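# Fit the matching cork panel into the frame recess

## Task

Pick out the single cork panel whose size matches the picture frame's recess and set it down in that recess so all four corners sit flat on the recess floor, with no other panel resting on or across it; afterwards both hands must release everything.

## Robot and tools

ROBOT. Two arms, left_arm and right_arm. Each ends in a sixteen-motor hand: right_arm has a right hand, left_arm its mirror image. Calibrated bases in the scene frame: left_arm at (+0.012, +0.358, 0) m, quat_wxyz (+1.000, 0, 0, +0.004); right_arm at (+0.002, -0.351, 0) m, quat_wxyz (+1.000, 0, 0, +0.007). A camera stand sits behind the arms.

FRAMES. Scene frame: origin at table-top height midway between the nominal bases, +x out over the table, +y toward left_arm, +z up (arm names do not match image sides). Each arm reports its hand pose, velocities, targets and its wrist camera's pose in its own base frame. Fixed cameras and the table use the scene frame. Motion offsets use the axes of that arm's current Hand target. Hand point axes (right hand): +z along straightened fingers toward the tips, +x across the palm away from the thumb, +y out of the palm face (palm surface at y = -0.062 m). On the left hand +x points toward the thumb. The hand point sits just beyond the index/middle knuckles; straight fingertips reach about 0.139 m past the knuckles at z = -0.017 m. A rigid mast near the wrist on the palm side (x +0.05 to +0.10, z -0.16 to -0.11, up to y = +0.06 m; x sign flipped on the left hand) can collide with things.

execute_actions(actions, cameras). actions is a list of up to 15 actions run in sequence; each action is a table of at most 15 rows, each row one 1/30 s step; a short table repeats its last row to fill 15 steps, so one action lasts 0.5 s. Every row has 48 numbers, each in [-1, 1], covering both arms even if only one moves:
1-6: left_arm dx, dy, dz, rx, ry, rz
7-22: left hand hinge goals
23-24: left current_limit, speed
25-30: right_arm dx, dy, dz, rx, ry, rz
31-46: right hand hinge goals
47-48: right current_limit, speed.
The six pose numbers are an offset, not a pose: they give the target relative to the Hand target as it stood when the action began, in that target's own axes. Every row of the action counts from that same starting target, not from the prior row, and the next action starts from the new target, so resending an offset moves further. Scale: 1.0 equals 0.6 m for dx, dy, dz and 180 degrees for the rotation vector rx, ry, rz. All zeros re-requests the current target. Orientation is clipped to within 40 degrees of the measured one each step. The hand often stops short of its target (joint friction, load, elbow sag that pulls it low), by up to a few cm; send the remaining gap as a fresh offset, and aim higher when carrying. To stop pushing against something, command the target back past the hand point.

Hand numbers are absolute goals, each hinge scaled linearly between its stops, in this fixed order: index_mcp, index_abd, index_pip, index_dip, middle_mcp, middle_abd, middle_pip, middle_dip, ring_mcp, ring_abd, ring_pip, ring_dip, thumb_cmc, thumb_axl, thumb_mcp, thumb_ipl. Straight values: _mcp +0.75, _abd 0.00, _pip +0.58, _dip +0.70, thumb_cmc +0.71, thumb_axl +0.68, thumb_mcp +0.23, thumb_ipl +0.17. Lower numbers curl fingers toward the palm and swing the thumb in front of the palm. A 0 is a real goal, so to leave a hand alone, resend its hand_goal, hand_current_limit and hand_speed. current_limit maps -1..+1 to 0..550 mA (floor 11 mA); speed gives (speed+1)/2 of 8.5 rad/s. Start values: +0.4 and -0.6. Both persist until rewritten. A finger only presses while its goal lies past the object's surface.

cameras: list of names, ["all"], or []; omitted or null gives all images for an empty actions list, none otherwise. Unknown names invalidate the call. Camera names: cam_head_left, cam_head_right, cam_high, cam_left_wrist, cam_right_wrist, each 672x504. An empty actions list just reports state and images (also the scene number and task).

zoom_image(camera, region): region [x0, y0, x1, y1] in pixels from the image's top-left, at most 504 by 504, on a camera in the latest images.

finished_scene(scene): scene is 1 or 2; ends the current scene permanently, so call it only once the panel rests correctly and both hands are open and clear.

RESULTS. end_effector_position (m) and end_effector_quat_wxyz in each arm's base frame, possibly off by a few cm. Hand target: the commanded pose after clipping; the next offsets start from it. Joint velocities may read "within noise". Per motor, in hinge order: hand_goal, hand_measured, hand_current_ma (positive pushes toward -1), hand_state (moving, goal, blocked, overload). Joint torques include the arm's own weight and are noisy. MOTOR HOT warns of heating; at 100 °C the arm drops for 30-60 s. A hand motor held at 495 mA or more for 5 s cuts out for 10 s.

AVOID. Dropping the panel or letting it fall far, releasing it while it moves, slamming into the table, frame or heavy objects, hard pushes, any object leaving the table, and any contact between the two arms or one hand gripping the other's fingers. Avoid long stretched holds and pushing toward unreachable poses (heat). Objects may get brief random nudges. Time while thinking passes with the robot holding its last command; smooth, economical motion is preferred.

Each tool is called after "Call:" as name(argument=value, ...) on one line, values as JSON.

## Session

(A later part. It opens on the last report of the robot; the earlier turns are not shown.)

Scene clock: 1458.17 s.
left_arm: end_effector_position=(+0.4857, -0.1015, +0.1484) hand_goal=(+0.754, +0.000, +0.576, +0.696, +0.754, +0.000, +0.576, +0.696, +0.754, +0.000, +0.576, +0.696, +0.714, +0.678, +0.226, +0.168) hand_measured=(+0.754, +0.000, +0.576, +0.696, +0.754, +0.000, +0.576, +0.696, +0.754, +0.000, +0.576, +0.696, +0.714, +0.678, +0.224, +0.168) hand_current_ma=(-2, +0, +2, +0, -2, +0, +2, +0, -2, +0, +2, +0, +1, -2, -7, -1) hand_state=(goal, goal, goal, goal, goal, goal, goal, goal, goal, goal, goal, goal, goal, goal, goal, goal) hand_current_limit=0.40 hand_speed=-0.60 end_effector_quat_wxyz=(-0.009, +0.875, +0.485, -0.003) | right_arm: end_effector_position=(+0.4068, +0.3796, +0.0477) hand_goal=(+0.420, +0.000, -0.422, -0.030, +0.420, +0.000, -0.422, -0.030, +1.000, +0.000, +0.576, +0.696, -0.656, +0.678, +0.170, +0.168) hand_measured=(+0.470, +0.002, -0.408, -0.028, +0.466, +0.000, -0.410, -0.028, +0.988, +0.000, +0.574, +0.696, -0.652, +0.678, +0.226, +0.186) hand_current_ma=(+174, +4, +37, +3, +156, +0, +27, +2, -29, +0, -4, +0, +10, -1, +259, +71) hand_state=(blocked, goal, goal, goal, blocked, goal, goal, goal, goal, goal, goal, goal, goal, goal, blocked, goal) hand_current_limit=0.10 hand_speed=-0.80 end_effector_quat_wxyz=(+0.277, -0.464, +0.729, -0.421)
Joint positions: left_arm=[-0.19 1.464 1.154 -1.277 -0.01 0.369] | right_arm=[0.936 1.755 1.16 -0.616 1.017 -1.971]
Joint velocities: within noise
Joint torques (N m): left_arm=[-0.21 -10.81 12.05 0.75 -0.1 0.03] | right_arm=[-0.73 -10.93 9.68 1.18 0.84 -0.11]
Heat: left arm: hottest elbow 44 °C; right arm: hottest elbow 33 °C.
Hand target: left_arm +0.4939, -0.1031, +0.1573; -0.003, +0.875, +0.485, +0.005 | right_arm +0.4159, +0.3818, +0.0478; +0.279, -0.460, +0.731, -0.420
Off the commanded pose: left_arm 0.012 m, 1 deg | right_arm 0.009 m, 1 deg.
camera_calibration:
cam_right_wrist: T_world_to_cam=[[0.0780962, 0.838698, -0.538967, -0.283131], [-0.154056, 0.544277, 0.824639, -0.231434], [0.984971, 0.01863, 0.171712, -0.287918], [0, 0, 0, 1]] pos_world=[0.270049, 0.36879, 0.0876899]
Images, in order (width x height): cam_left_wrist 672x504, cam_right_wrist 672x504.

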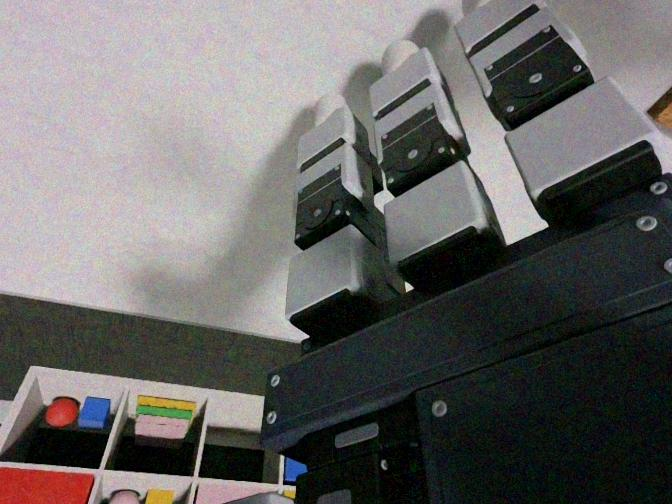

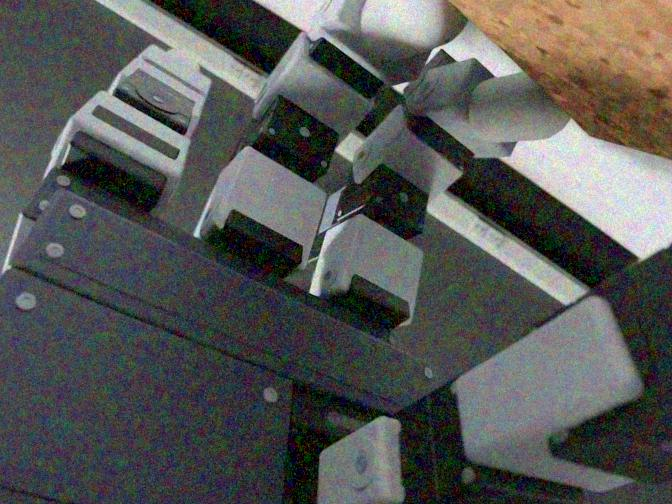

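Call:
execute_actions(actions=[], cameras=["cam_head_left","cam_head_right"])

Call:
zoom_image(camera="cam_head_right", region=[292, 312, 332, 352])

Call:
zoom_image(camera="cam_head_left", region=[292, 312, 332, 352])

Scene clock: 1486.63 s.
left_arm: end_effector_position=(+0.4857, -0.1015, +0.1484) hand_goal=(+0.754, +0.000, +0.576, +0.696, +0.754, +0.000, +0.576, +0.696, +0.754, +0.000, +0.576, +0.696, +0.714, +0.678, +0.226, +0.168) hand_measured=(+0.754, +0.000, +0.576, +0.696, +0.754, +0.000, +0.576, +0.696, +0.754, +0.000, +0.576, +0.696, +0.714, +0.678, +0.224, +0.168) hand_current_ma=(-2, +0, +2, +0, -2, +0, +2, +0, -2, +0, +2, +0, +1, -2, -7, -1) hand_state=(goal, goal, goal, goal, goal, goal, goal, goal, goal, goal, goal, goal, goal, goal, goal, goal) hand_current_limit=0.40 hand_speed=-0.60 end_effector_quat_wxyz=(-0.009, +0.875, +0.485, -0.003) | right_arm: end_effector_position=(+0.4068, +0.3796, +0.0477) hand_goal=(+0.420, +0.000, -0.422, -0.030, +0.420, +0.000, -0.422, -0.030, +1.000, +0.000, +0.576, +0.696, -0.656, +0.678, +0.170, +0.168) hand_measured=(+0.470, +0.002, -0.408, -0.028, +0.466, +0.000, -0.410, -0.028, +0.988, +0.000, +0.574, +0.696, -0.652, +0.678, +0.226, +0.186) hand_current_ma=(+174, +4, +37, +3, +156, +0, +27, +2, -29, +0, -4, +0, +10, -1, +259, +71) hand_state=(blocked, goal, goal, goal, blocked, goal, goal, goal, goal, goal, goal, goal, goal, goal, blocked, goal) hand_current_limit=0.10 hand_speed=-0.80 end_effector_quat_wxyz=(+0.277, -0.464, +0.729, -0.421)
Joint positions: left_arm=[-0.19 1.464 1.154 -1.277 -0.01 0.369] | right_arm=[0.936 1.755 1.16 -0.616 1.017 -1.971]
Joint velocities: within noise
Joint torques (N m): left_arm=[-0.44 -10.64 12.07 0.8 -0.09 0.03] | right_arm=[-0.73 -10.99 9.66 1.21 0.83 -0.11]
Heat: left arm: hottest elbow 44 °C; right arm: hottest elbow 33 °C.
Hand target: left_arm +0.4939, -0.1031, +0.1573; -0.003, +0.875, +0.485, +0.005 | right_arm +0.4159, +0.3818, +0.0478; +0.279, -0.460, +0.731, -0.420
Off the commanded pose: left_arm 0.012 m, 1 deg | right_arm 0.009 m, 1 deg.
Images, in order (width x height): cam_head_left 672x504, cam_head_right 672x504.

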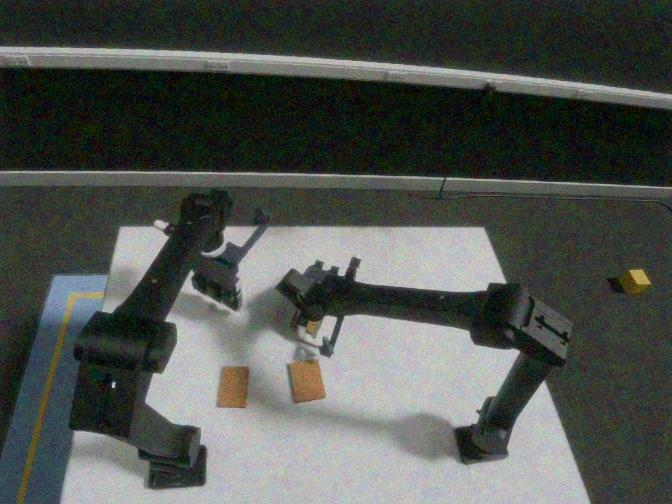

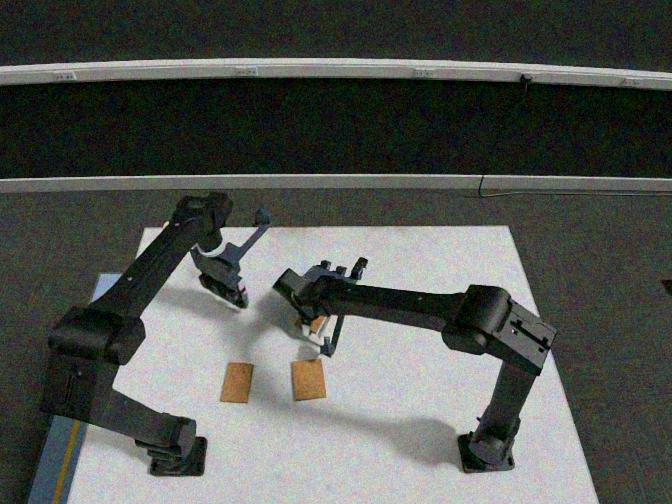

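Scaled by 12.600 from the camera's 672x504 image, which has a finer 960x720 frame.

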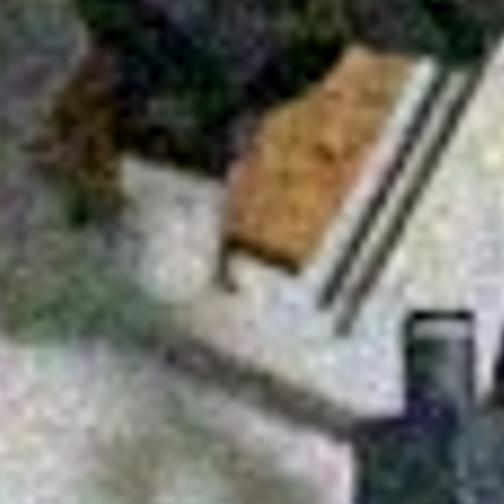

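Scaled by 12.600 from the camera's 672x504 image, which has a finer 960x720 frame.

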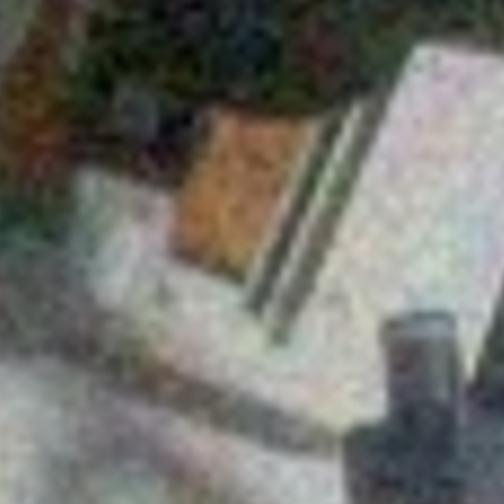

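Call:
execute_actions(actions=[[[0,0,0,0,0,0,0.754,0,0.576,0.696,0.754,0,0.576,0.696,0.754,0,0.576,0.696,0.714,0.678,0.226,0.168,0.4,-0.6,0.0058,0.0008,-0.0014,0,-0.0036,-0.0021,0.42,0,-0.423,-0.03,0.42,0,-0.423,-0.03,1,0,0.576,0.696,-0.657,0.678,0.17,0.168,0.1,-0.8]],[[0,0,0,0,0,0,0.754,0,0.576,0.696,0.754,0,0.576,0.696,0.754,0,0.576,0.696,0.714,0.678,0.226,0.168,0.4,-0.6,0.0058,0.0008,-0.0014,0,-0.0036,-0.0021,0.42,0,-0.423,-0.03,0.42,0,-0.423,-0.03,1,0,0.576,0.696,-0.657,0.678,0.17,0.168,0.1,-0.8]]], cameras=["cam_head_left","cam_head_right"])

Call:
zoom_image(camera="cam_head_right", region=[292, 312, 332, 352])

Call:
zoom_image(camera="cam_head_left", region=[292, 312, 332, 352])

Scene clock: 1530.80 s.
left_arm: end_effector_position=(+0.4857, -0.1015, +0.1484) hand_goal=(+0.754, +0.000, +0.576, +0.696, +0.754, +0.000, +0.576, +0.696, +0.754, +0.000, +0.576, +0.696, +0.714, +0.678, +0.226, +0.168) hand_measured=(+0.754, +0.000, +0.576, +0.696, +0.754, +0.000, +0.576, +0.696, +0.754, +0.000, +0.576, +0.696, +0.714, +0.678, +0.224, +0.168) hand_current_ma=(-2, +0, +2, +0, -2, +0, +2, +0, -2, +0, +2, +0, +1, -2, -7, -1) hand_state=(goal, goal, goal, goal, goal, goal, goal, goal, goal, goal, goal, goal, goal, goal, goal, goal) hand_current_limit=0.40 hand_speed=-0.60 end_effector_quat_wxyz=(-0.009, +0.875, +0.485, -0.003) | right_arm: end_effector_position=(+0.4057, +0.3795, +0.0421) hand_goal=(+0.420, +0.000, -0.422, -0.030, +0.420, +0.000, -0.422, -0.030, +1.000, +0.000, +0.576, +0.696, -0.656, +0.678, +0.170, +0.168) hand_measured=(+0.470, +0.002, -0.410, -0.032, +0.462, +0.000, -0.410, -0.028, +0.988, +0.000, +0.574, +0.696, -0.652, +0.678, +0.226, +0.188) hand_current_ma=(+174, +4, +27, -3, +144, +0, +29, +5, -29, +0, -4, +0, +9, -1, +259, +79) hand_state=(blocked, goal, goal, goal, blocked, goal, goal, goal, goal, goal, goal, goal, goal, goal, blocked, blocked) hand_current_limit=0.10 hand_speed=-0.80 end_effector_quat_wxyz=(+0.282, -0.473, +0.723, -0.417)
Joint positions: left_arm=[-0.19 1.464 1.154 -1.277 -0.01 0.369] | right_arm=[0.935 1.753 1.135 -0.558 1.008 -2.015]
Joint torques (N m): left_arm=[-0.44 -10.64 12.05 0.75 -0.07 0.03] | right_arm=[-0.73 -12.45 8.1 1.16 0.79 -0.15]
Heat: left arm: hottest elbow 44 °C; right arm: hottest elbow 33 °C.
Hand target: left_arm +0.4939, -0.1031, +0.1573; -0.003, +0.875, +0.485, +0.005 | right_arm +0.4114, +0.3763, +0.0477; +0.285, -0.469, +0.725, -0.417
Off the commanded pose: left_arm 0.012 m, 1 deg | right_arm 0.009 m, 1 deg.
Images, in order (width x height): cam_head_left 672x504, cam_head_right 672x504.

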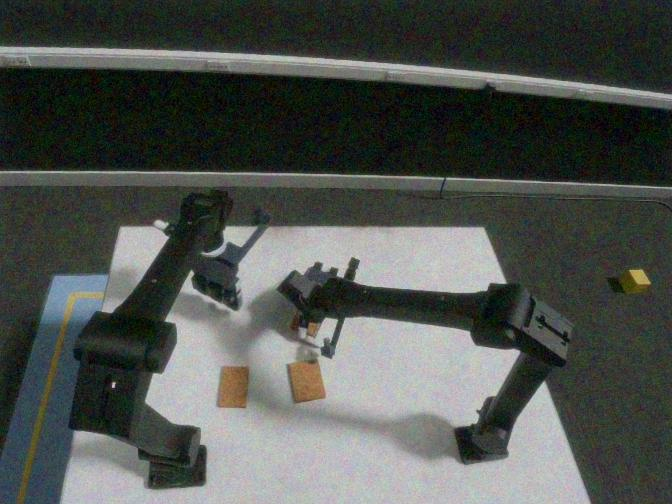

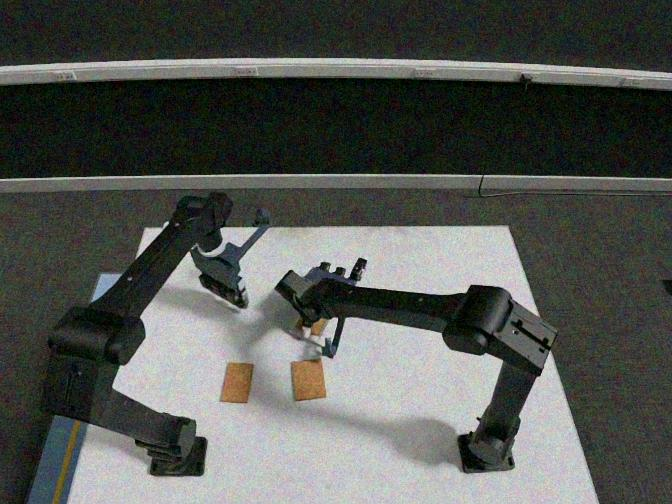

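Scaled by 12.600 from the camera's 672x504 image, which has a finer 960x720 frame.

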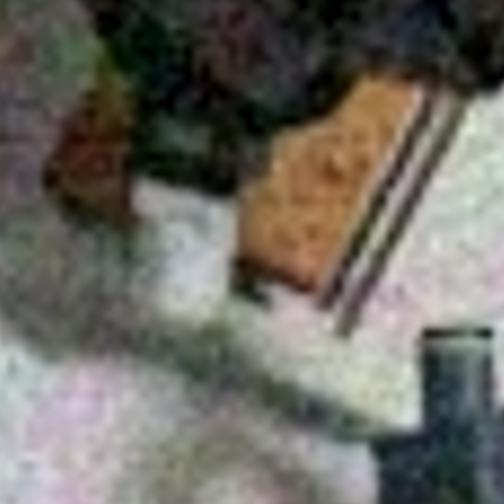

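Scaled by 12.600 from the camera's 672x504 image, which has a finer 960x720 frame.

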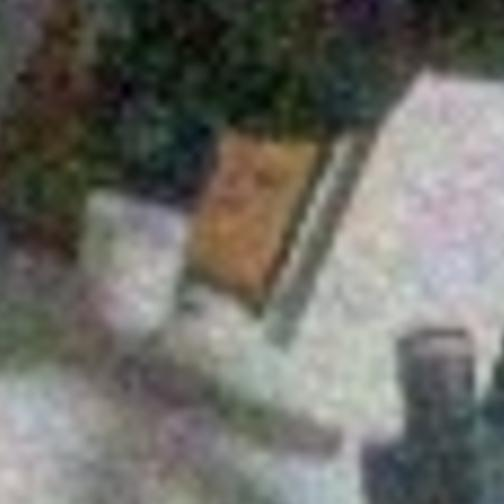

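Call:
execute_actions(actions=[[[0,0,0,0,0,0,0.754,0,0.576,0.696,0.754,0,0.576,0.696,0.754,0,0.576,0.696,0.714,0.678,0.226,0.168,0.4,-0.6,0.0045,0.0028,0.0051,0,0,0,0.42,0,-0.423,-0.03,0.42,0,-0.423,-0.03,1,0,0.576,0.696,-0.657,0.678,0.17,0.168,0.1,-0.8]]], cameras=["cam_head_left","cam_head_right"])

Call:
zoom_image(camera="cam_head_right", region=[292, 312, 332, 352])

Call:
zoom_image(camera="cam_head_left", region=[292, 312, 332, 352])

Scene clock: 1542.60 s.
left_arm: end_effector_position=(+0.4857, -0.1015, +0.1484) hand_goal=(+0.754, +0.000, +0.576, +0.696, +0.754, +0.000, +0.576, +0.696, +0.754, +0.000, +0.576, +0.696, +0.714, +0.678, +0.226, +0.168) hand_measured=(+0.754, +0.000, +0.576, +0.696, +0.754, +0.000, +0.576, +0.696, +0.754, +0.000, +0.576, +0.696, +0.714, +0.678, +0.224, +0.168) hand_current_ma=(-2, +0, +2, +0, -2, +0, +2, +0, -2, +0, +2, +0, +1, -2, -7, -1) hand_state=(goal, goal, goal, goal, goal, goal, goal, goal, goal, goal, goal, goal, goal, goal, goal, goal) hand_current_limit=0.40 hand_speed=-0.60 end_effector_quat_wxyz=(-0.009, +0.875, +0.485, -0.003) | right_arm: end_effector_position=(+0.4063, +0.3787, +0.0415) hand_goal=(+0.420, +0.000, -0.422, -0.030, +0.420, +0.000, -0.422, -0.030, +1.000, +0.000, +0.576, +0.696, -0.656, +0.678, +0.170, +0.168) hand_measured=(+0.468, +0.002, -0.410, -0.032, +0.460, +0.000, -0.410, -0.028, +0.988, +0.000, +0.574, +0.696, -0.652, +0.678, +0.226, +0.190) hand_current_ma=(+165, +4, +27, -3, +137, +0, +29, +4, -29, +0, -4, +0, +8, -1, +259, +87) hand_state=(blocked, goal, goal, goal, blocked, goal, goal, goal, goal, goal, goal, goal, goal, goal, blocked, blocked) hand_current_limit=0.10 hand_speed=-0.80 end_effector_quat_wxyz=(+0.285, -0.473, +0.723, -0.416)
Joint positions: left_arm=[-0.19 1.464 1.154 -1.277 -0.01 0.369] | right_arm=[0.933 1.749 1.127 -0.54 1.006 -2.023]
Joint torques (N m): left_arm=[-0.62 -10.7 12 0.76 -0.09 0.03] | right_arm=[-0.91 -12.22 7.86 1.18 0.79 -0.15]
Heat: left arm: hottest elbow 44 °C; right arm: hottest elbow 33 °C.
Hand target: left_arm +0.4939, -0.1031, +0.1573; -0.003, +0.875, +0.485, +0.005 | right_arm +0.4119, +0.3731, +0.0445; +0.285, -0.469, +0.725, -0.417
Off the commanded pose: left_arm 0.012 m, 1 deg | right_arm 0.009 m, 0 deg.
Images, in order (width x height): cam_head_left 672x504, cam_head_right 672x504.

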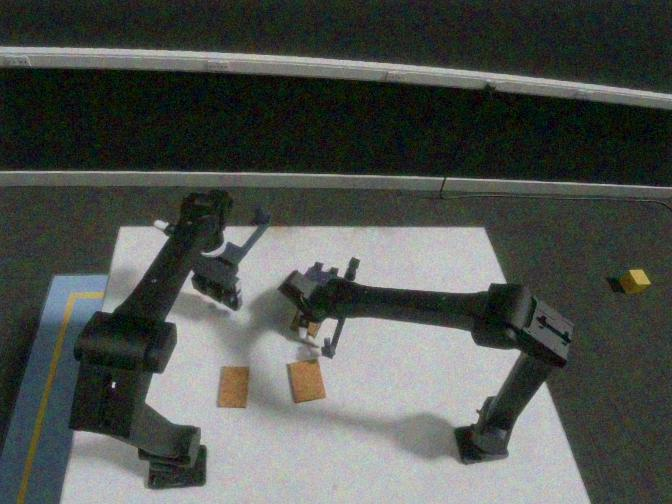

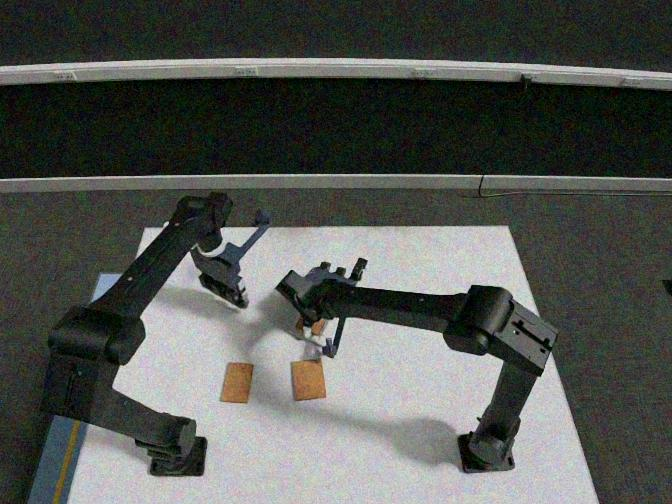

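Scaled by 12.600 from the camera's 672x504 image, which has a finer 960x720 frame.

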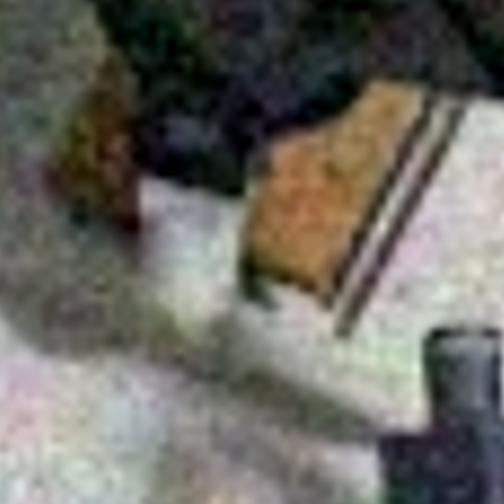

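Scaled by 12.600 from the camera's 672x504 image, which has a finer 960x720 frame.

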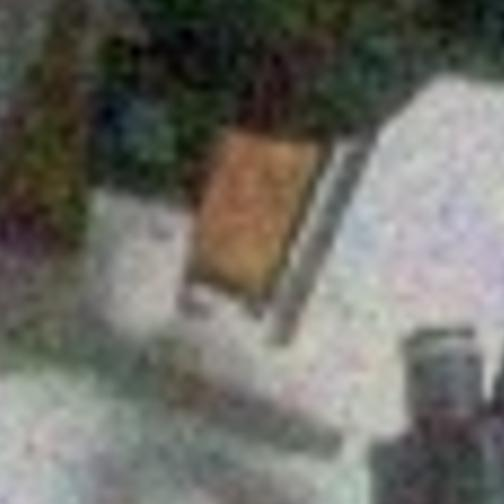

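Call:
execute_actions(actions=[[[0,0,0,0,0,0,0.754,0,0.576,0.696,0.754,0,0.576,0.696,0.754,0,0.576,0.696,0.714,0.678,0.226,0.168,0.4,-0.6,0.0033,0.0045,0.0055,0,0,0,0.42,0,-0.423,-0.03,0.42,0,-0.423,-0.03,1,0,0.576,0.696,-0.657,0.678,0.17,0.168,0.1,-0.8]]], cameras=["cam_head_left","cam_head_right"])

Call:
zoom_image(camera="cam_head_right", region=[292, 312, 332, 352])

Call:
zoom_image(camera="cam_head_left", region=[292, 312, 332, 352])

Scene clock: 1548.73 s.
left_arm: end_effector_position=(+0.4857, -0.1015, +0.1484) hand_goal=(+0.754, +0.000, +0.576, +0.696, +0.754, +0.000, +0.576, +0.696, +0.754, +0.000, +0.576, +0.696, +0.714, +0.678, +0.226, +0.168) hand_measured=(+0.754, +0.000, +0.576, +0.696, +0.754, +0.000, +0.576, +0.696, +0.754, +0.000, +0.576, +0.696, +0.714, +0.678, +0.224, +0.168) hand_current_ma=(-2, +0, +2, +0, -2, +0, +2, +0, -2, +0, +2, +0, +1, -2, -7, -1) hand_state=(goal, goal, goal, goal, goal, goal, goal, goal, goal, goal, goal, goal, goal, goal, goal, goal) hand_current_limit=0.40 hand_speed=-0.60 end_effector_quat_wxyz=(-0.009, +0.875, +0.485, -0.003) | right_arm: end_effector_position=(+0.4078, +0.3777, +0.0412) hand_goal=(+0.420, +0.000, -0.422, -0.030, +0.420, +0.000, -0.422, -0.030, +1.000, +0.000, +0.576, +0.696, -0.656, +0.678, +0.170, +0.168) hand_measured=(+0.466, +0.002, -0.410, -0.032, +0.460, +0.000, -0.412, -0.030, +0.988, +0.000, +0.574, +0.696, -0.652, +0.678, +0.226, +0.192) hand_current_ma=(+156, +4, +27, -3, +133, +0, +25, -1, -29, +0, -4, +0, +8, -1, +259, +95) hand_state=(blocked, goal, goal, goal, blocked, goal, goal, goal, goal, goal, goal, goal, goal, goal, blocked, blocked) hand_current_limit=0.10 hand_speed=-0.80 end_effector_quat_wxyz=(+0.288, -0.471, +0.723, -0.415)
Joint positions: left_arm=[-0.19 1.464 1.154 -1.277 -0.01 0.369] | right_arm=[0.929 1.747 1.119 -0.521 1.005 -2.029]
Joint torques (N m): left_arm=[-0.38 -10.75 12.05 0.76 -0.09 0.03] | right_arm=[-1.03 -11.81 7.66 1.18 0.74 -0.15]
Heat: left arm: hottest elbow 44 °C; right arm: hottest elbow 33 °C.
Hand target: left_arm +0.4939, -0.1031, +0.1573; -0.003, +0.875, +0.485, +0.005 | right_arm +0.4126, +0.3707, +0.0406; +0.285, -0.469, +0.725, -0.417
Off the commanded pose: left_arm 0.012 m, 1 deg | right_arm 0.008 m, 0 deg.
Images, in order (width x height): cam_head_left 672x504, cam_head_right 672x504.

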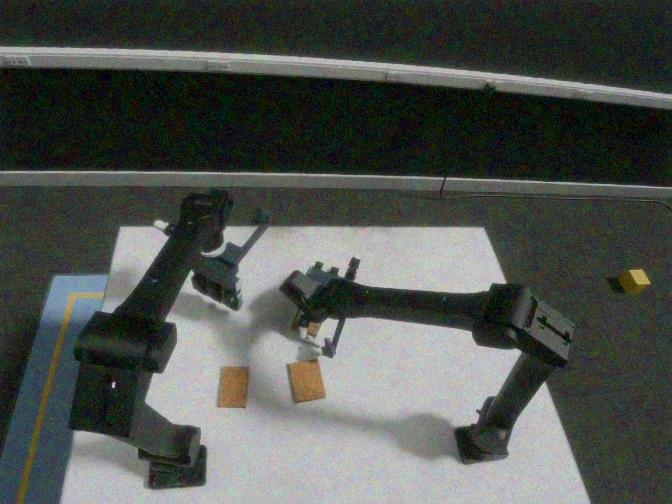

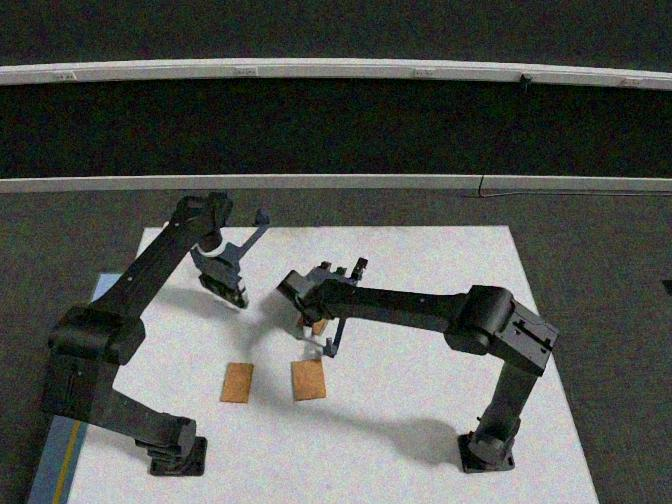

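Scaled by 12.600 from the camera's 672x504 image, which has a finer 960x720 frame.

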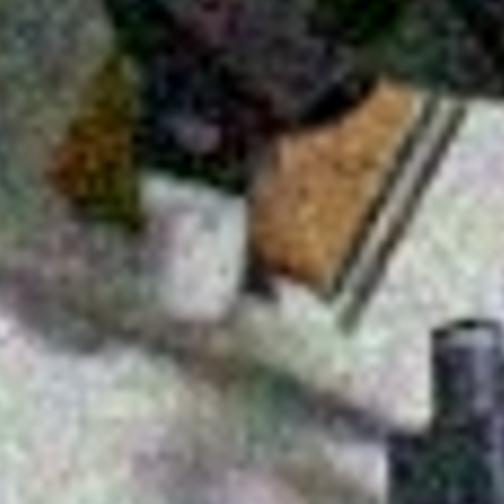

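Scaled by 12.600 from the camera's 672x504 image, which has a finer 960x720 frame.

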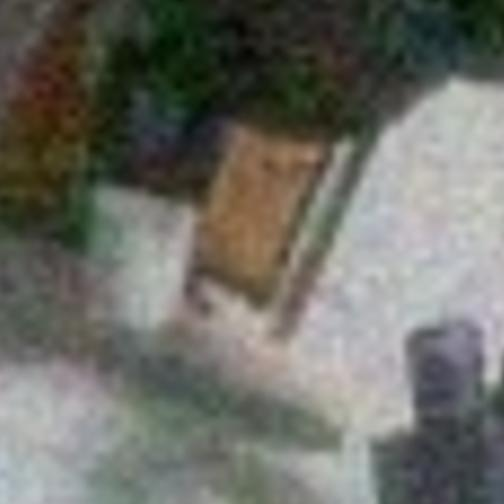

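Call:
execute_actions(actions=[[[0,0,0,0,0,0,0.754,0,0.576,0.696,0.754,0,0.576,0.696,0.754,0,0.576,0.696,0.714,0.678,0.226,0.168,0.4,-0.6,0.0017,0.0054,0.0041,0,0,0,0.42,0,-0.423,-0.03,0.42,0,-0.423,-0.03,1,0,0.576,0.696,-0.657,0.678,0.17,0.168,0.1,-0.8]]], cameras=["cam_head_left","cam_head_right"])

Call:
zoom_image(camera="cam_head_right", region=[292, 312, 332, 352])

Call:
zoom_image(camera="cam_head_left", region=[292, 312, 332, 352])

Scene clock: 1562.10 s.
left_arm: end_effector_position=(+0.4857, -0.1015, +0.1484) hand_goal=(+0.754, +0.000, +0.576, +0.696, +0.754, +0.000, +0.576, +0.696, +0.754, +0.000, +0.576, +0.696, +0.714, +0.678, +0.226, +0.168) hand_measured=(+0.754, +0.000, +0.576, +0.696, +0.754, +0.000, +0.576, +0.696, +0.754, +0.000, +0.576, +0.696, +0.714, +0.678, +0.224, +0.168) hand_current_ma=(-2, +0, +2, +0, -2, +0, +2, +0, -2, +0, +2, +0, +1, -2, -7, -1) hand_state=(goal, goal, goal, goal, goal, goal, goal, goal, goal, goal, goal, goal, goal, goal, goal, goal) hand_current_limit=0.40 hand_speed=-0.60 end_effector_quat_wxyz=(-0.009, +0.875, +0.485, -0.003) | right_arm: end_effector_position=(+0.4081, +0.3777, +0.0406) hand_goal=(+0.420, +0.000, -0.422, -0.030, +0.420, +0.000, -0.422, -0.030, +1.000, +0.000, +0.576, +0.696, -0.656, +0.678, +0.170, +0.168) hand_measured=(+0.464, +0.002, -0.412, -0.034, +0.460, +0.000, -0.416, -0.034, +0.988, +0.000, +0.574, +0.696, -0.652, +0.678, +0.226, +0.194) hand_current_ma=(+149, +4, +23, -7, +132, +0, +13, -7, -29, +0, -4, +0, +8, -1, +259, +107) hand_state=(blocked, goal, goal, goal, blocked, goal, goal, goal, goal, goal, goal, goal, goal, goal, blocked, blocked) hand_current_limit=0.10 hand_speed=-0.80 end_effector_quat_wxyz=(+0.291, -0.470, +0.723, -0.415)
Joint positions: left_arm=[-0.19 1.464 1.154 -1.277 -0.01 0.369] | right_arm=[0.929 1.746 1.114 -0.509 1.005 -2.034]
Joint torques (N m): left_arm=[-0.62 -10.58 12 0.76 -0.1 0.02] | right_arm=[-1.08 -11.46 7.5 1.22 0.72 -0.13]
Heat: left arm: hottest elbow 44 °C; right arm: hottest elbow 33 °C.
Hand target: left_arm +0.4939, -0.1031, +0.1573; -0.003, +0.875, +0.485, +0.005 | right_arm +0.4127, +0.3698, +0.0366; +0.285, -0.469, +0.725, -0.417
Off the commanded pose: left_arm 0.012 m, 1 deg | right_arm 0.010 m, 1 deg.
Images, in order (width x height): cam_head_left 672x504, cam_head_right 672x504.

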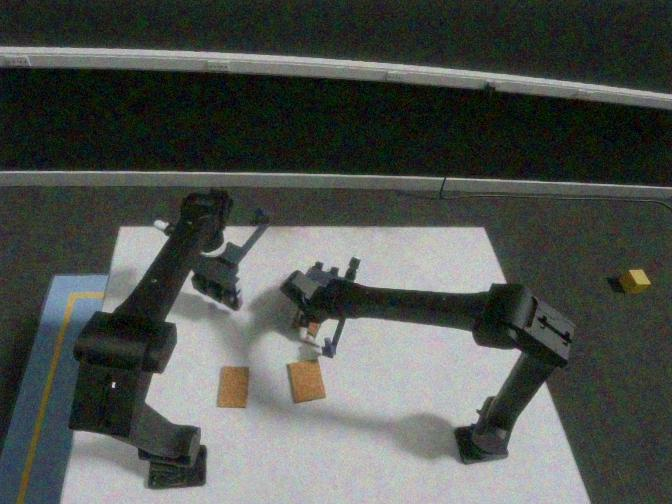

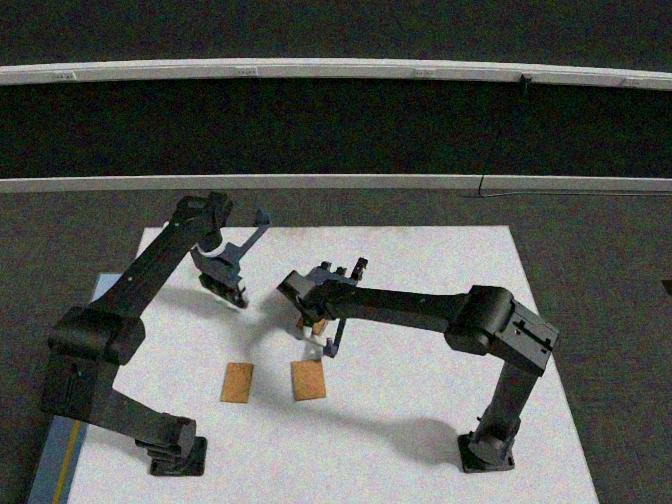

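Scaled by 12.600 from the camera's 672x504 image, which has a finer 960x720 frame.

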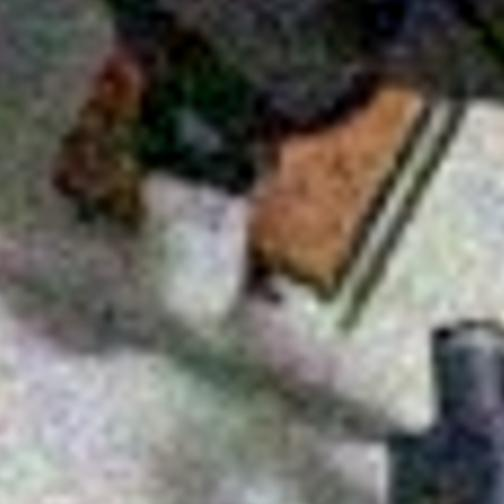

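Scaled by 12.600 from the camera's 672x504 image, which has a finer 960x720 frame.

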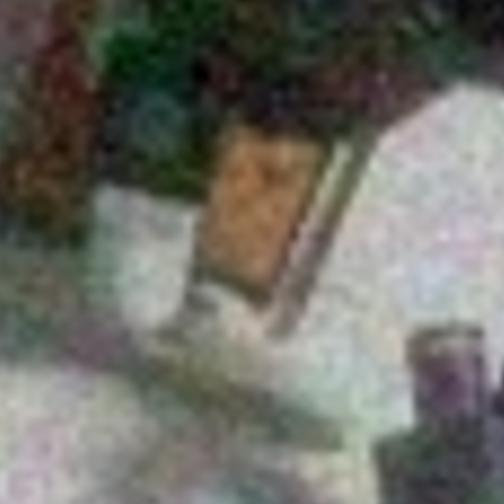

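Call:
execute_actions(actions=[[[0,0,0,0,0,0,0.754,0,0.576,0.696,0.754,0,0.576,0.696,0.754,0,0.576,0.696,0.714,0.678,0.226,0.168,0.4,-0.6,0.004,-0.01,-0.0093,0,0.0029,0.0017,0.42,0,-0.423,-0.03,0.42,0,-0.423,-0.03,1,0,0.576,0.696,-0.657,0.678,0.17,0.168,0.1,-0.8]],[[0,0,0,0,0,0,0.754,0,0.576,0.696,0.754,0,0.576,0.696,0.754,0,0.576,0.696,0.714,0.678,0.226,0.168,0.4,-0.6,0.004,0.0015,-0.0026,0,0.0029,0.0017,0.42,0,-0.423,-0.03,0.42,0,-0.423,-0.03,1,0,0.576,0.696,-0.657,0.678,0.17,0.168,0.1,-0.8]]], cameras=["cam_head_left","cam_head_right"])

Call:
zoom_image(camera="cam_head_right", region=[292, 312, 332, 352])

Call:
zoom_image(camera="cam_head_left", region=[292, 312, 332, 352])

Scene clock: 1595.13 s.
left_arm: end_effector_position=(+0.4857, -0.1015, +0.1484) hand_goal=(+0.754, +0.000, +0.576, +0.696, +0.754, +0.000, +0.576, +0.696, +0.754, +0.000, +0.576, +0.696, +0.714, +0.678, +0.226, +0.168) hand_measured=(+0.754, +0.000, +0.576, +0.696, +0.754, +0.000, +0.576, +0.696, +0.754, +0.000, +0.576, +0.696, +0.714, +0.678, +0.224, +0.168) hand_current_ma=(-2, +0, +2, +0, -2, +0, +2, +0, -2, +0, +2, +0, +1, -2, -7, -1) hand_state=(goal, goal, goal, goal, goal, goal, goal, goal, goal, goal, goal, goal, goal, goal, goal, goal) hand_current_limit=0.40 hand_speed=-0.60 end_effector_quat_wxyz=(-0.009, +0.875, +0.485, -0.003) | right_arm: end_effector_position=(+0.4051, +0.3718, +0.0412) hand_goal=(+0.420, +0.000, -0.422, -0.030, +0.420, +0.000, -0.422, -0.030, +1.000, +0.000, +0.576, +0.696, -0.656, +0.678, +0.170, +0.168) hand_measured=(+0.464, +0.002, -0.410, -0.032, +0.460, +0.000, -0.412, -0.028, +0.988, +0.000, +0.574, +0.696, -0.652, +0.678, +0.226, +0.194) hand_current_ma=(+149, +4, +28, -4, +132, +0, +24, +2, -29, +0, -4, +0, +6, -1, +259, +107) hand_state=(blocked, goal, goal, goal, blocked, goal, goal, goal, goal, goal, goal, goal, goal, goal, blocked, blocked) hand_current_limit=0.10 hand_speed=-0.80 end_effector_quat_wxyz=(+0.283, -0.466, +0.727, -0.418)
Joint positions: left_arm=[-0.19 1.464 1.154 -1.277 -0.01 0.369] | right_arm=[0.928 1.741 1.114 -0.55 1.01 -2.002]
Joint torques (N m): left_arm=[-0.44 -10.52 12.07 0.81 -0.1 0.02] | right_arm=[-0.5 -12.1 8.01 0.49 0.95 0.01]
Heat: left arm: hottest elbow 44 °C; right arm: hottest elbow 32 °C.
Hand target: left_arm +0.4939, -0.1031, +0.1573; -0.003, +0.875, +0.485, +0.005 | right_arm +0.4074, +0.3667, +0.0444; +0.281, -0.461, +0.730, -0.419
Off the commanded pose: left_arm 0.012 m, 1 deg | right_arm 0.007 m, 1 deg.
Images, in order (width x height): cam_head_left 672x504, cam_head_right 672x504.

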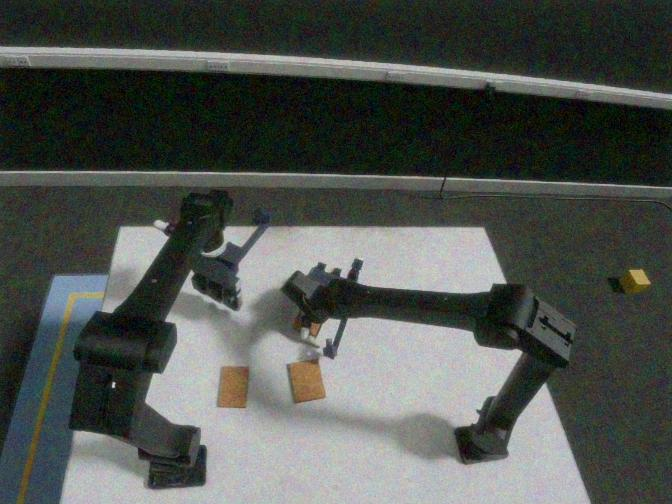

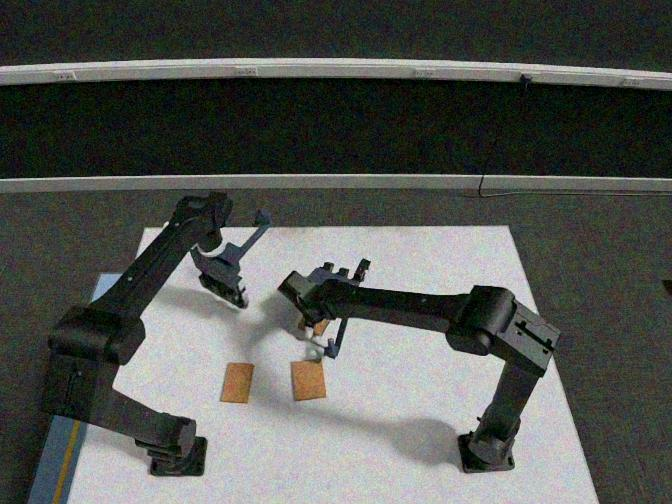

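Scaled by 12.600 from the camera's 672x504 image, which has a finer 960x720 frame.

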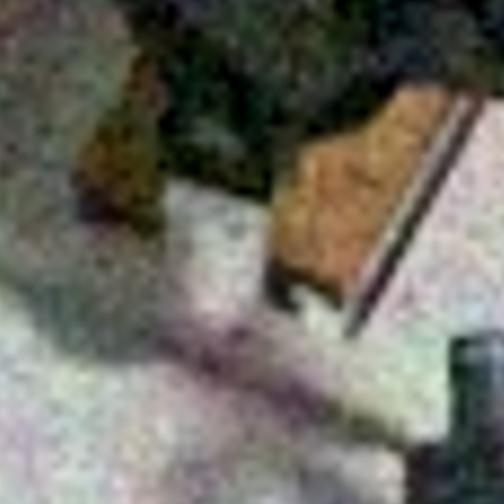

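Scaled by 12.600 from the camera's 672x504 image, which has a finer 960x720 frame.

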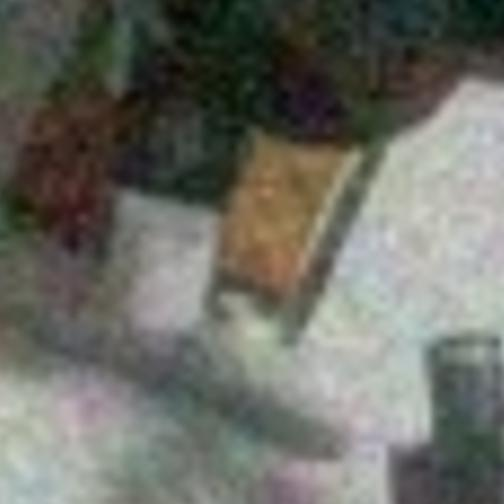

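Call:
execute_actions(actions=[[[0,0,0,0,0,0,0.754,0,0.576,0.696,0.754,0,0.576,0.696,0.754,0,0.576,0.696,0.714,0.678,0.226,0.168,0.4,-0.6,0.0016,-0.007,-0.0065,0,0,0,0.42,0,-0.423,-0.03,0.42,0,-0.423,-0.03,1,0,0.576,0.696,-0.657,0.678,0.17,0.168,0.1,-0.8]],[[0,0,0,0,0,0,0.754,0,0.576,0.696,0.754,0,0.576,0.696,0.754,0,0.576,0.696,0.714,0.678,0.226,0.168,0.4,-0.6,0.0016,0.0018,-0.0031,0,0,0,0.42,0,-0.423,-0.03,0.42,0,-0.423,-0.03,1,0,0.576,0.696,-0.657,0.678,0.17,0.168,0.1,-0.8]]], cameras=["cam_head_left","cam_head_right"])

Call:
zoom_image(camera="cam_head_right", region=[292, 312, 332, 352])

Call:
zoom_image(camera="cam_head_left", region=[292, 312, 332, 352])

Scene clock: 1609.37 s.
left_arm: end_effector_position=(+0.4857, -0.1015, +0.1484) hand_goal=(+0.754, +0.000, +0.576, +0.696, +0.754, +0.000, +0.576, +0.696, +0.754, +0.000, +0.576, +0.696, +0.714, +0.678, +0.226, +0.168) hand_measured=(+0.754, +0.000, +0.576, +0.696, +0.754, +0.000, +0.576, +0.696, +0.754, +0.000, +0.576, +0.696, +0.714, +0.678, +0.224, +0.168) hand_current_ma=(-2, +0, +2, +0, -2, +0, +2, +0, -2, +0, +2, +0, +1, -2, -7, -1) hand_state=(goal, goal, goal, goal, goal, goal, goal, goal, goal, goal, goal, goal, goal, goal, goal, goal) hand_current_limit=0.40 hand_speed=-0.60 end_effector_quat_wxyz=(-0.009, +0.875, +0.485, -0.003) | right_arm: end_effector_position=(+0.4014, +0.3669, +0.0418) hand_goal=(+0.420, +0.000, -0.422, -0.030, +0.420, +0.000, -0.422, -0.030, +1.000, +0.000, +0.576, +0.696, -0.656, +0.678, +0.170, +0.168) hand_measured=(+0.464, +0.002, -0.408, -0.028, +0.460, +0.000, -0.410, -0.028, +0.988, +0.000, +0.574, +0.696, -0.652, +0.678, +0.226, +0.194) hand_current_ma=(+149, +4, +37, +3, +132, +0, +27, +3, -29, +0, -4, +0, +6, -1, +259, +107) hand_state=(blocked, goal, goal, goal, blocked, goal, goal, goal, goal, goal, goal, goal, goal, goal, blocked, blocked) hand_current_limit=0.10 hand_speed=-0.80 end_effector_quat_wxyz=(+0.276, -0.468, +0.727, -0.420)
Joint positions: left_arm=[-0.19 1.464 1.154 -1.277 -0.01 0.369] | right_arm=[0.928 1.733 1.11 -0.575 1.011 -1.995]
Joint torques (N m): left_arm=[-0.38 -10.58 12 0.81 -0.09 0.03] | right_arm=[-0.03 -12.45 8.21 0.54 1.01 0.03]
Heat: left arm: hottest elbow 44 °C; right arm: hottest elbow 32 °C.
Hand target: left_arm +0.4939, -0.1031, +0.1573; -0.003, +0.875, +0.485, +0.005 | right_arm +0.4033, +0.3662, +0.0498; +0.280, -0.461, +0.730, -0.419
Off the commanded pose: left_arm 0.012 m, 1 deg | right_arm 0.008 m, 1 deg.
Images, in order (width x height): cam_head_left 672x504, cam_head_right 672x504.

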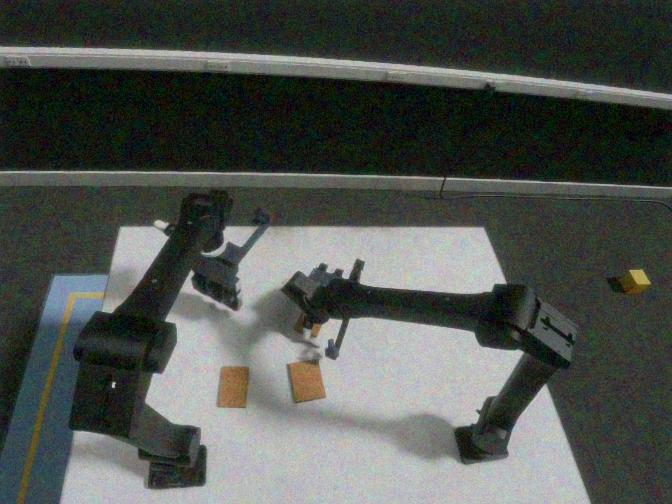

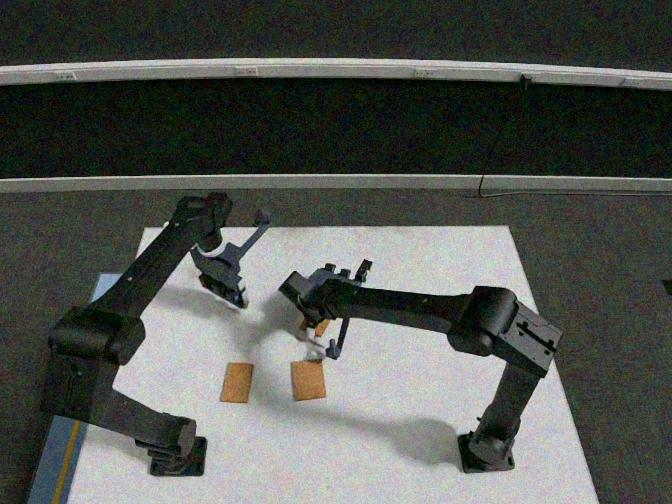

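Scaled by 12.600 from the camera's 672x504 image, which has a finer 960x720 frame.

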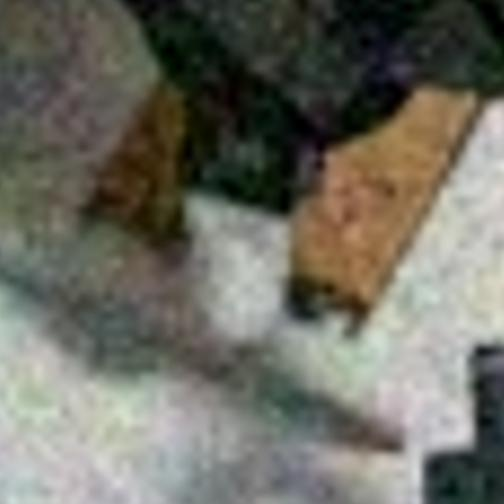

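Scaled by 12.600 from the camera's 672x504 image, which has a finer 960x720 frame.

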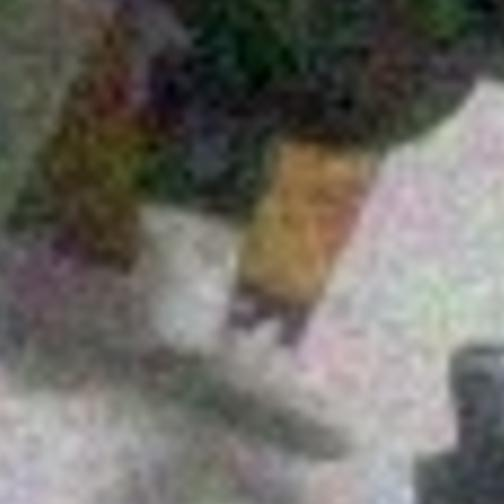

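Call:
execute_actions(actions=[[[0,0,0,0,0,0,0.754,0,0.576,0.696,0.754,0,0.576,0.696,0.754,0,0.576,0.696,0.714,0.678,0.226,0.168,0.4,-0.6,-0.004,0.0036,-0.0063,0,0,0,0.42,0,-0.423,-0.03,0.42,0,-0.423,-0.03,1,0,0.576,0.696,-0.657,0.678,0.17,0.168,0.1,-0.8]]], cameras=["cam_head_left","cam_head_right"])

Call:
zoom_image(camera="cam_head_right", region=[292, 312, 332, 352])

Call:
zoom_image(camera="cam_head_left", region=[292, 312, 332, 352])

Scene clock: 1621.30 s.
left_arm: end_effector_position=(+0.4857, -0.1015, +0.1484) hand_goal=(+0.754, +0.000, +0.576, +0.696, +0.754, +0.000, +0.576, +0.696, +0.754, +0.000, +0.576, +0.696, +0.714, +0.678, +0.226, +0.168) hand_measured=(+0.754, +0.000, +0.576, +0.696, +0.754, +0.000, +0.576, +0.696, +0.754, +0.000, +0.576, +0.696, +0.714, +0.678, +0.224, +0.168) hand_current_ma=(-2, +0, +2, +0, -2, +0, +2, +0, -2, +0, +2, +0, +1, -2, -7, -1) hand_state=(goal, goal, goal, goal, goal, goal, goal, goal, goal, goal, goal, goal, goal, goal, goal, goal) hand_current_limit=0.40 hand_speed=-0.60 end_effector_quat_wxyz=(-0.009, +0.875, +0.485, -0.003) | right_arm: end_effector_position=(+0.4005, +0.3648, +0.0414) hand_goal=(+0.420, +0.000, -0.422, -0.030, +0.420, +0.000, -0.422, -0.030, +1.000, +0.000, +0.576, +0.696, -0.656, +0.678, +0.170, +0.168) hand_measured=(+0.464, +0.002, -0.408, -0.028, +0.460, +0.000, -0.410, -0.028, +0.988, +0.000, +0.574, +0.696, -0.652, +0.678, +0.226, +0.194) hand_current_ma=(+149, +4, +37, +3, +132, +0, +27, +3, -29, +0, -4, +0, +6, -1, +259, +107) hand_state=(blocked, goal, goal, goal, blocked, goal, goal, goal, goal, goal, goal, goal, goal, goal, blocked, blocked) hand_current_limit=0.10 hand_speed=-0.80 end_effector_quat_wxyz=(+0.273, -0.464, +0.729, -0.422)
Joint positions: left_arm=[-0.19 1.464 1.154 -1.277 -0.01 0.369] | right_arm=[0.928 1.733 1.11 -0.592 1.015 -1.976]
Joint torques (N m): left_arm=[-0.56 -10.7 12.03 0.8 -0.1 0.02] | right_arm=[0.73 -12.1 8.91 0.46 1 0.01]
Heat: left arm: hottest elbow 44 °C; right arm: hottest elbow 32 °C.
Hand target: left_arm +0.4939, -0.1031, +0.1573; -0.003, +0.875, +0.485, +0.005 | right_arm +0.4003, +0.3701, +0.0499; +0.280, -0.461, +0.730, -0.419
Off the commanded pose: left_arm 0.012 m, 1 deg | right_arm 0.010 m, 1 deg.
Images, in order (width x height): cam_head_left 672x504, cam_head_right 672x504.

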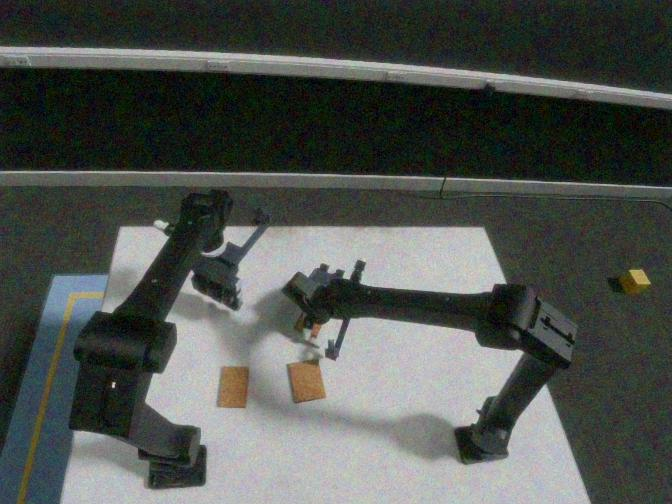

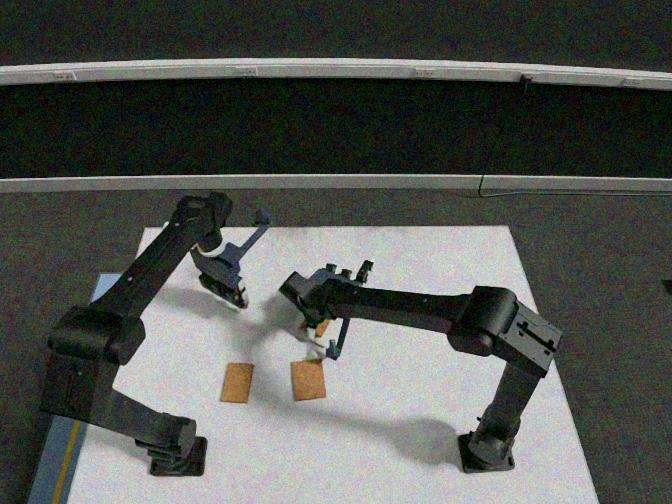

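Scaled by 12.600 from the camera's 672x504 image, which has a finer 960x720 frame.

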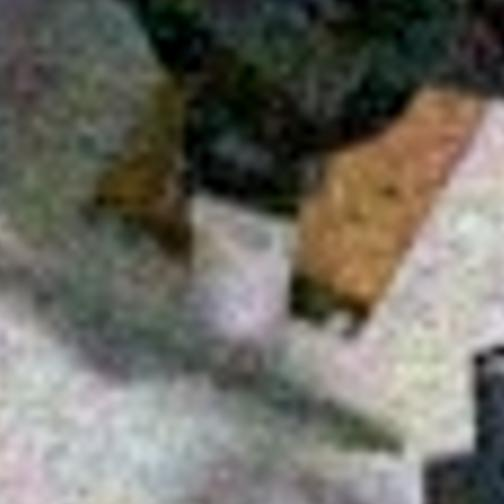

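Scaled by 12.600 from the camera's 672x504 image, which has a finer 960x720 frame.

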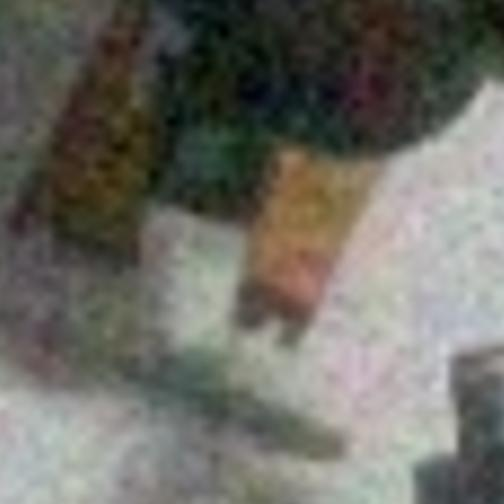

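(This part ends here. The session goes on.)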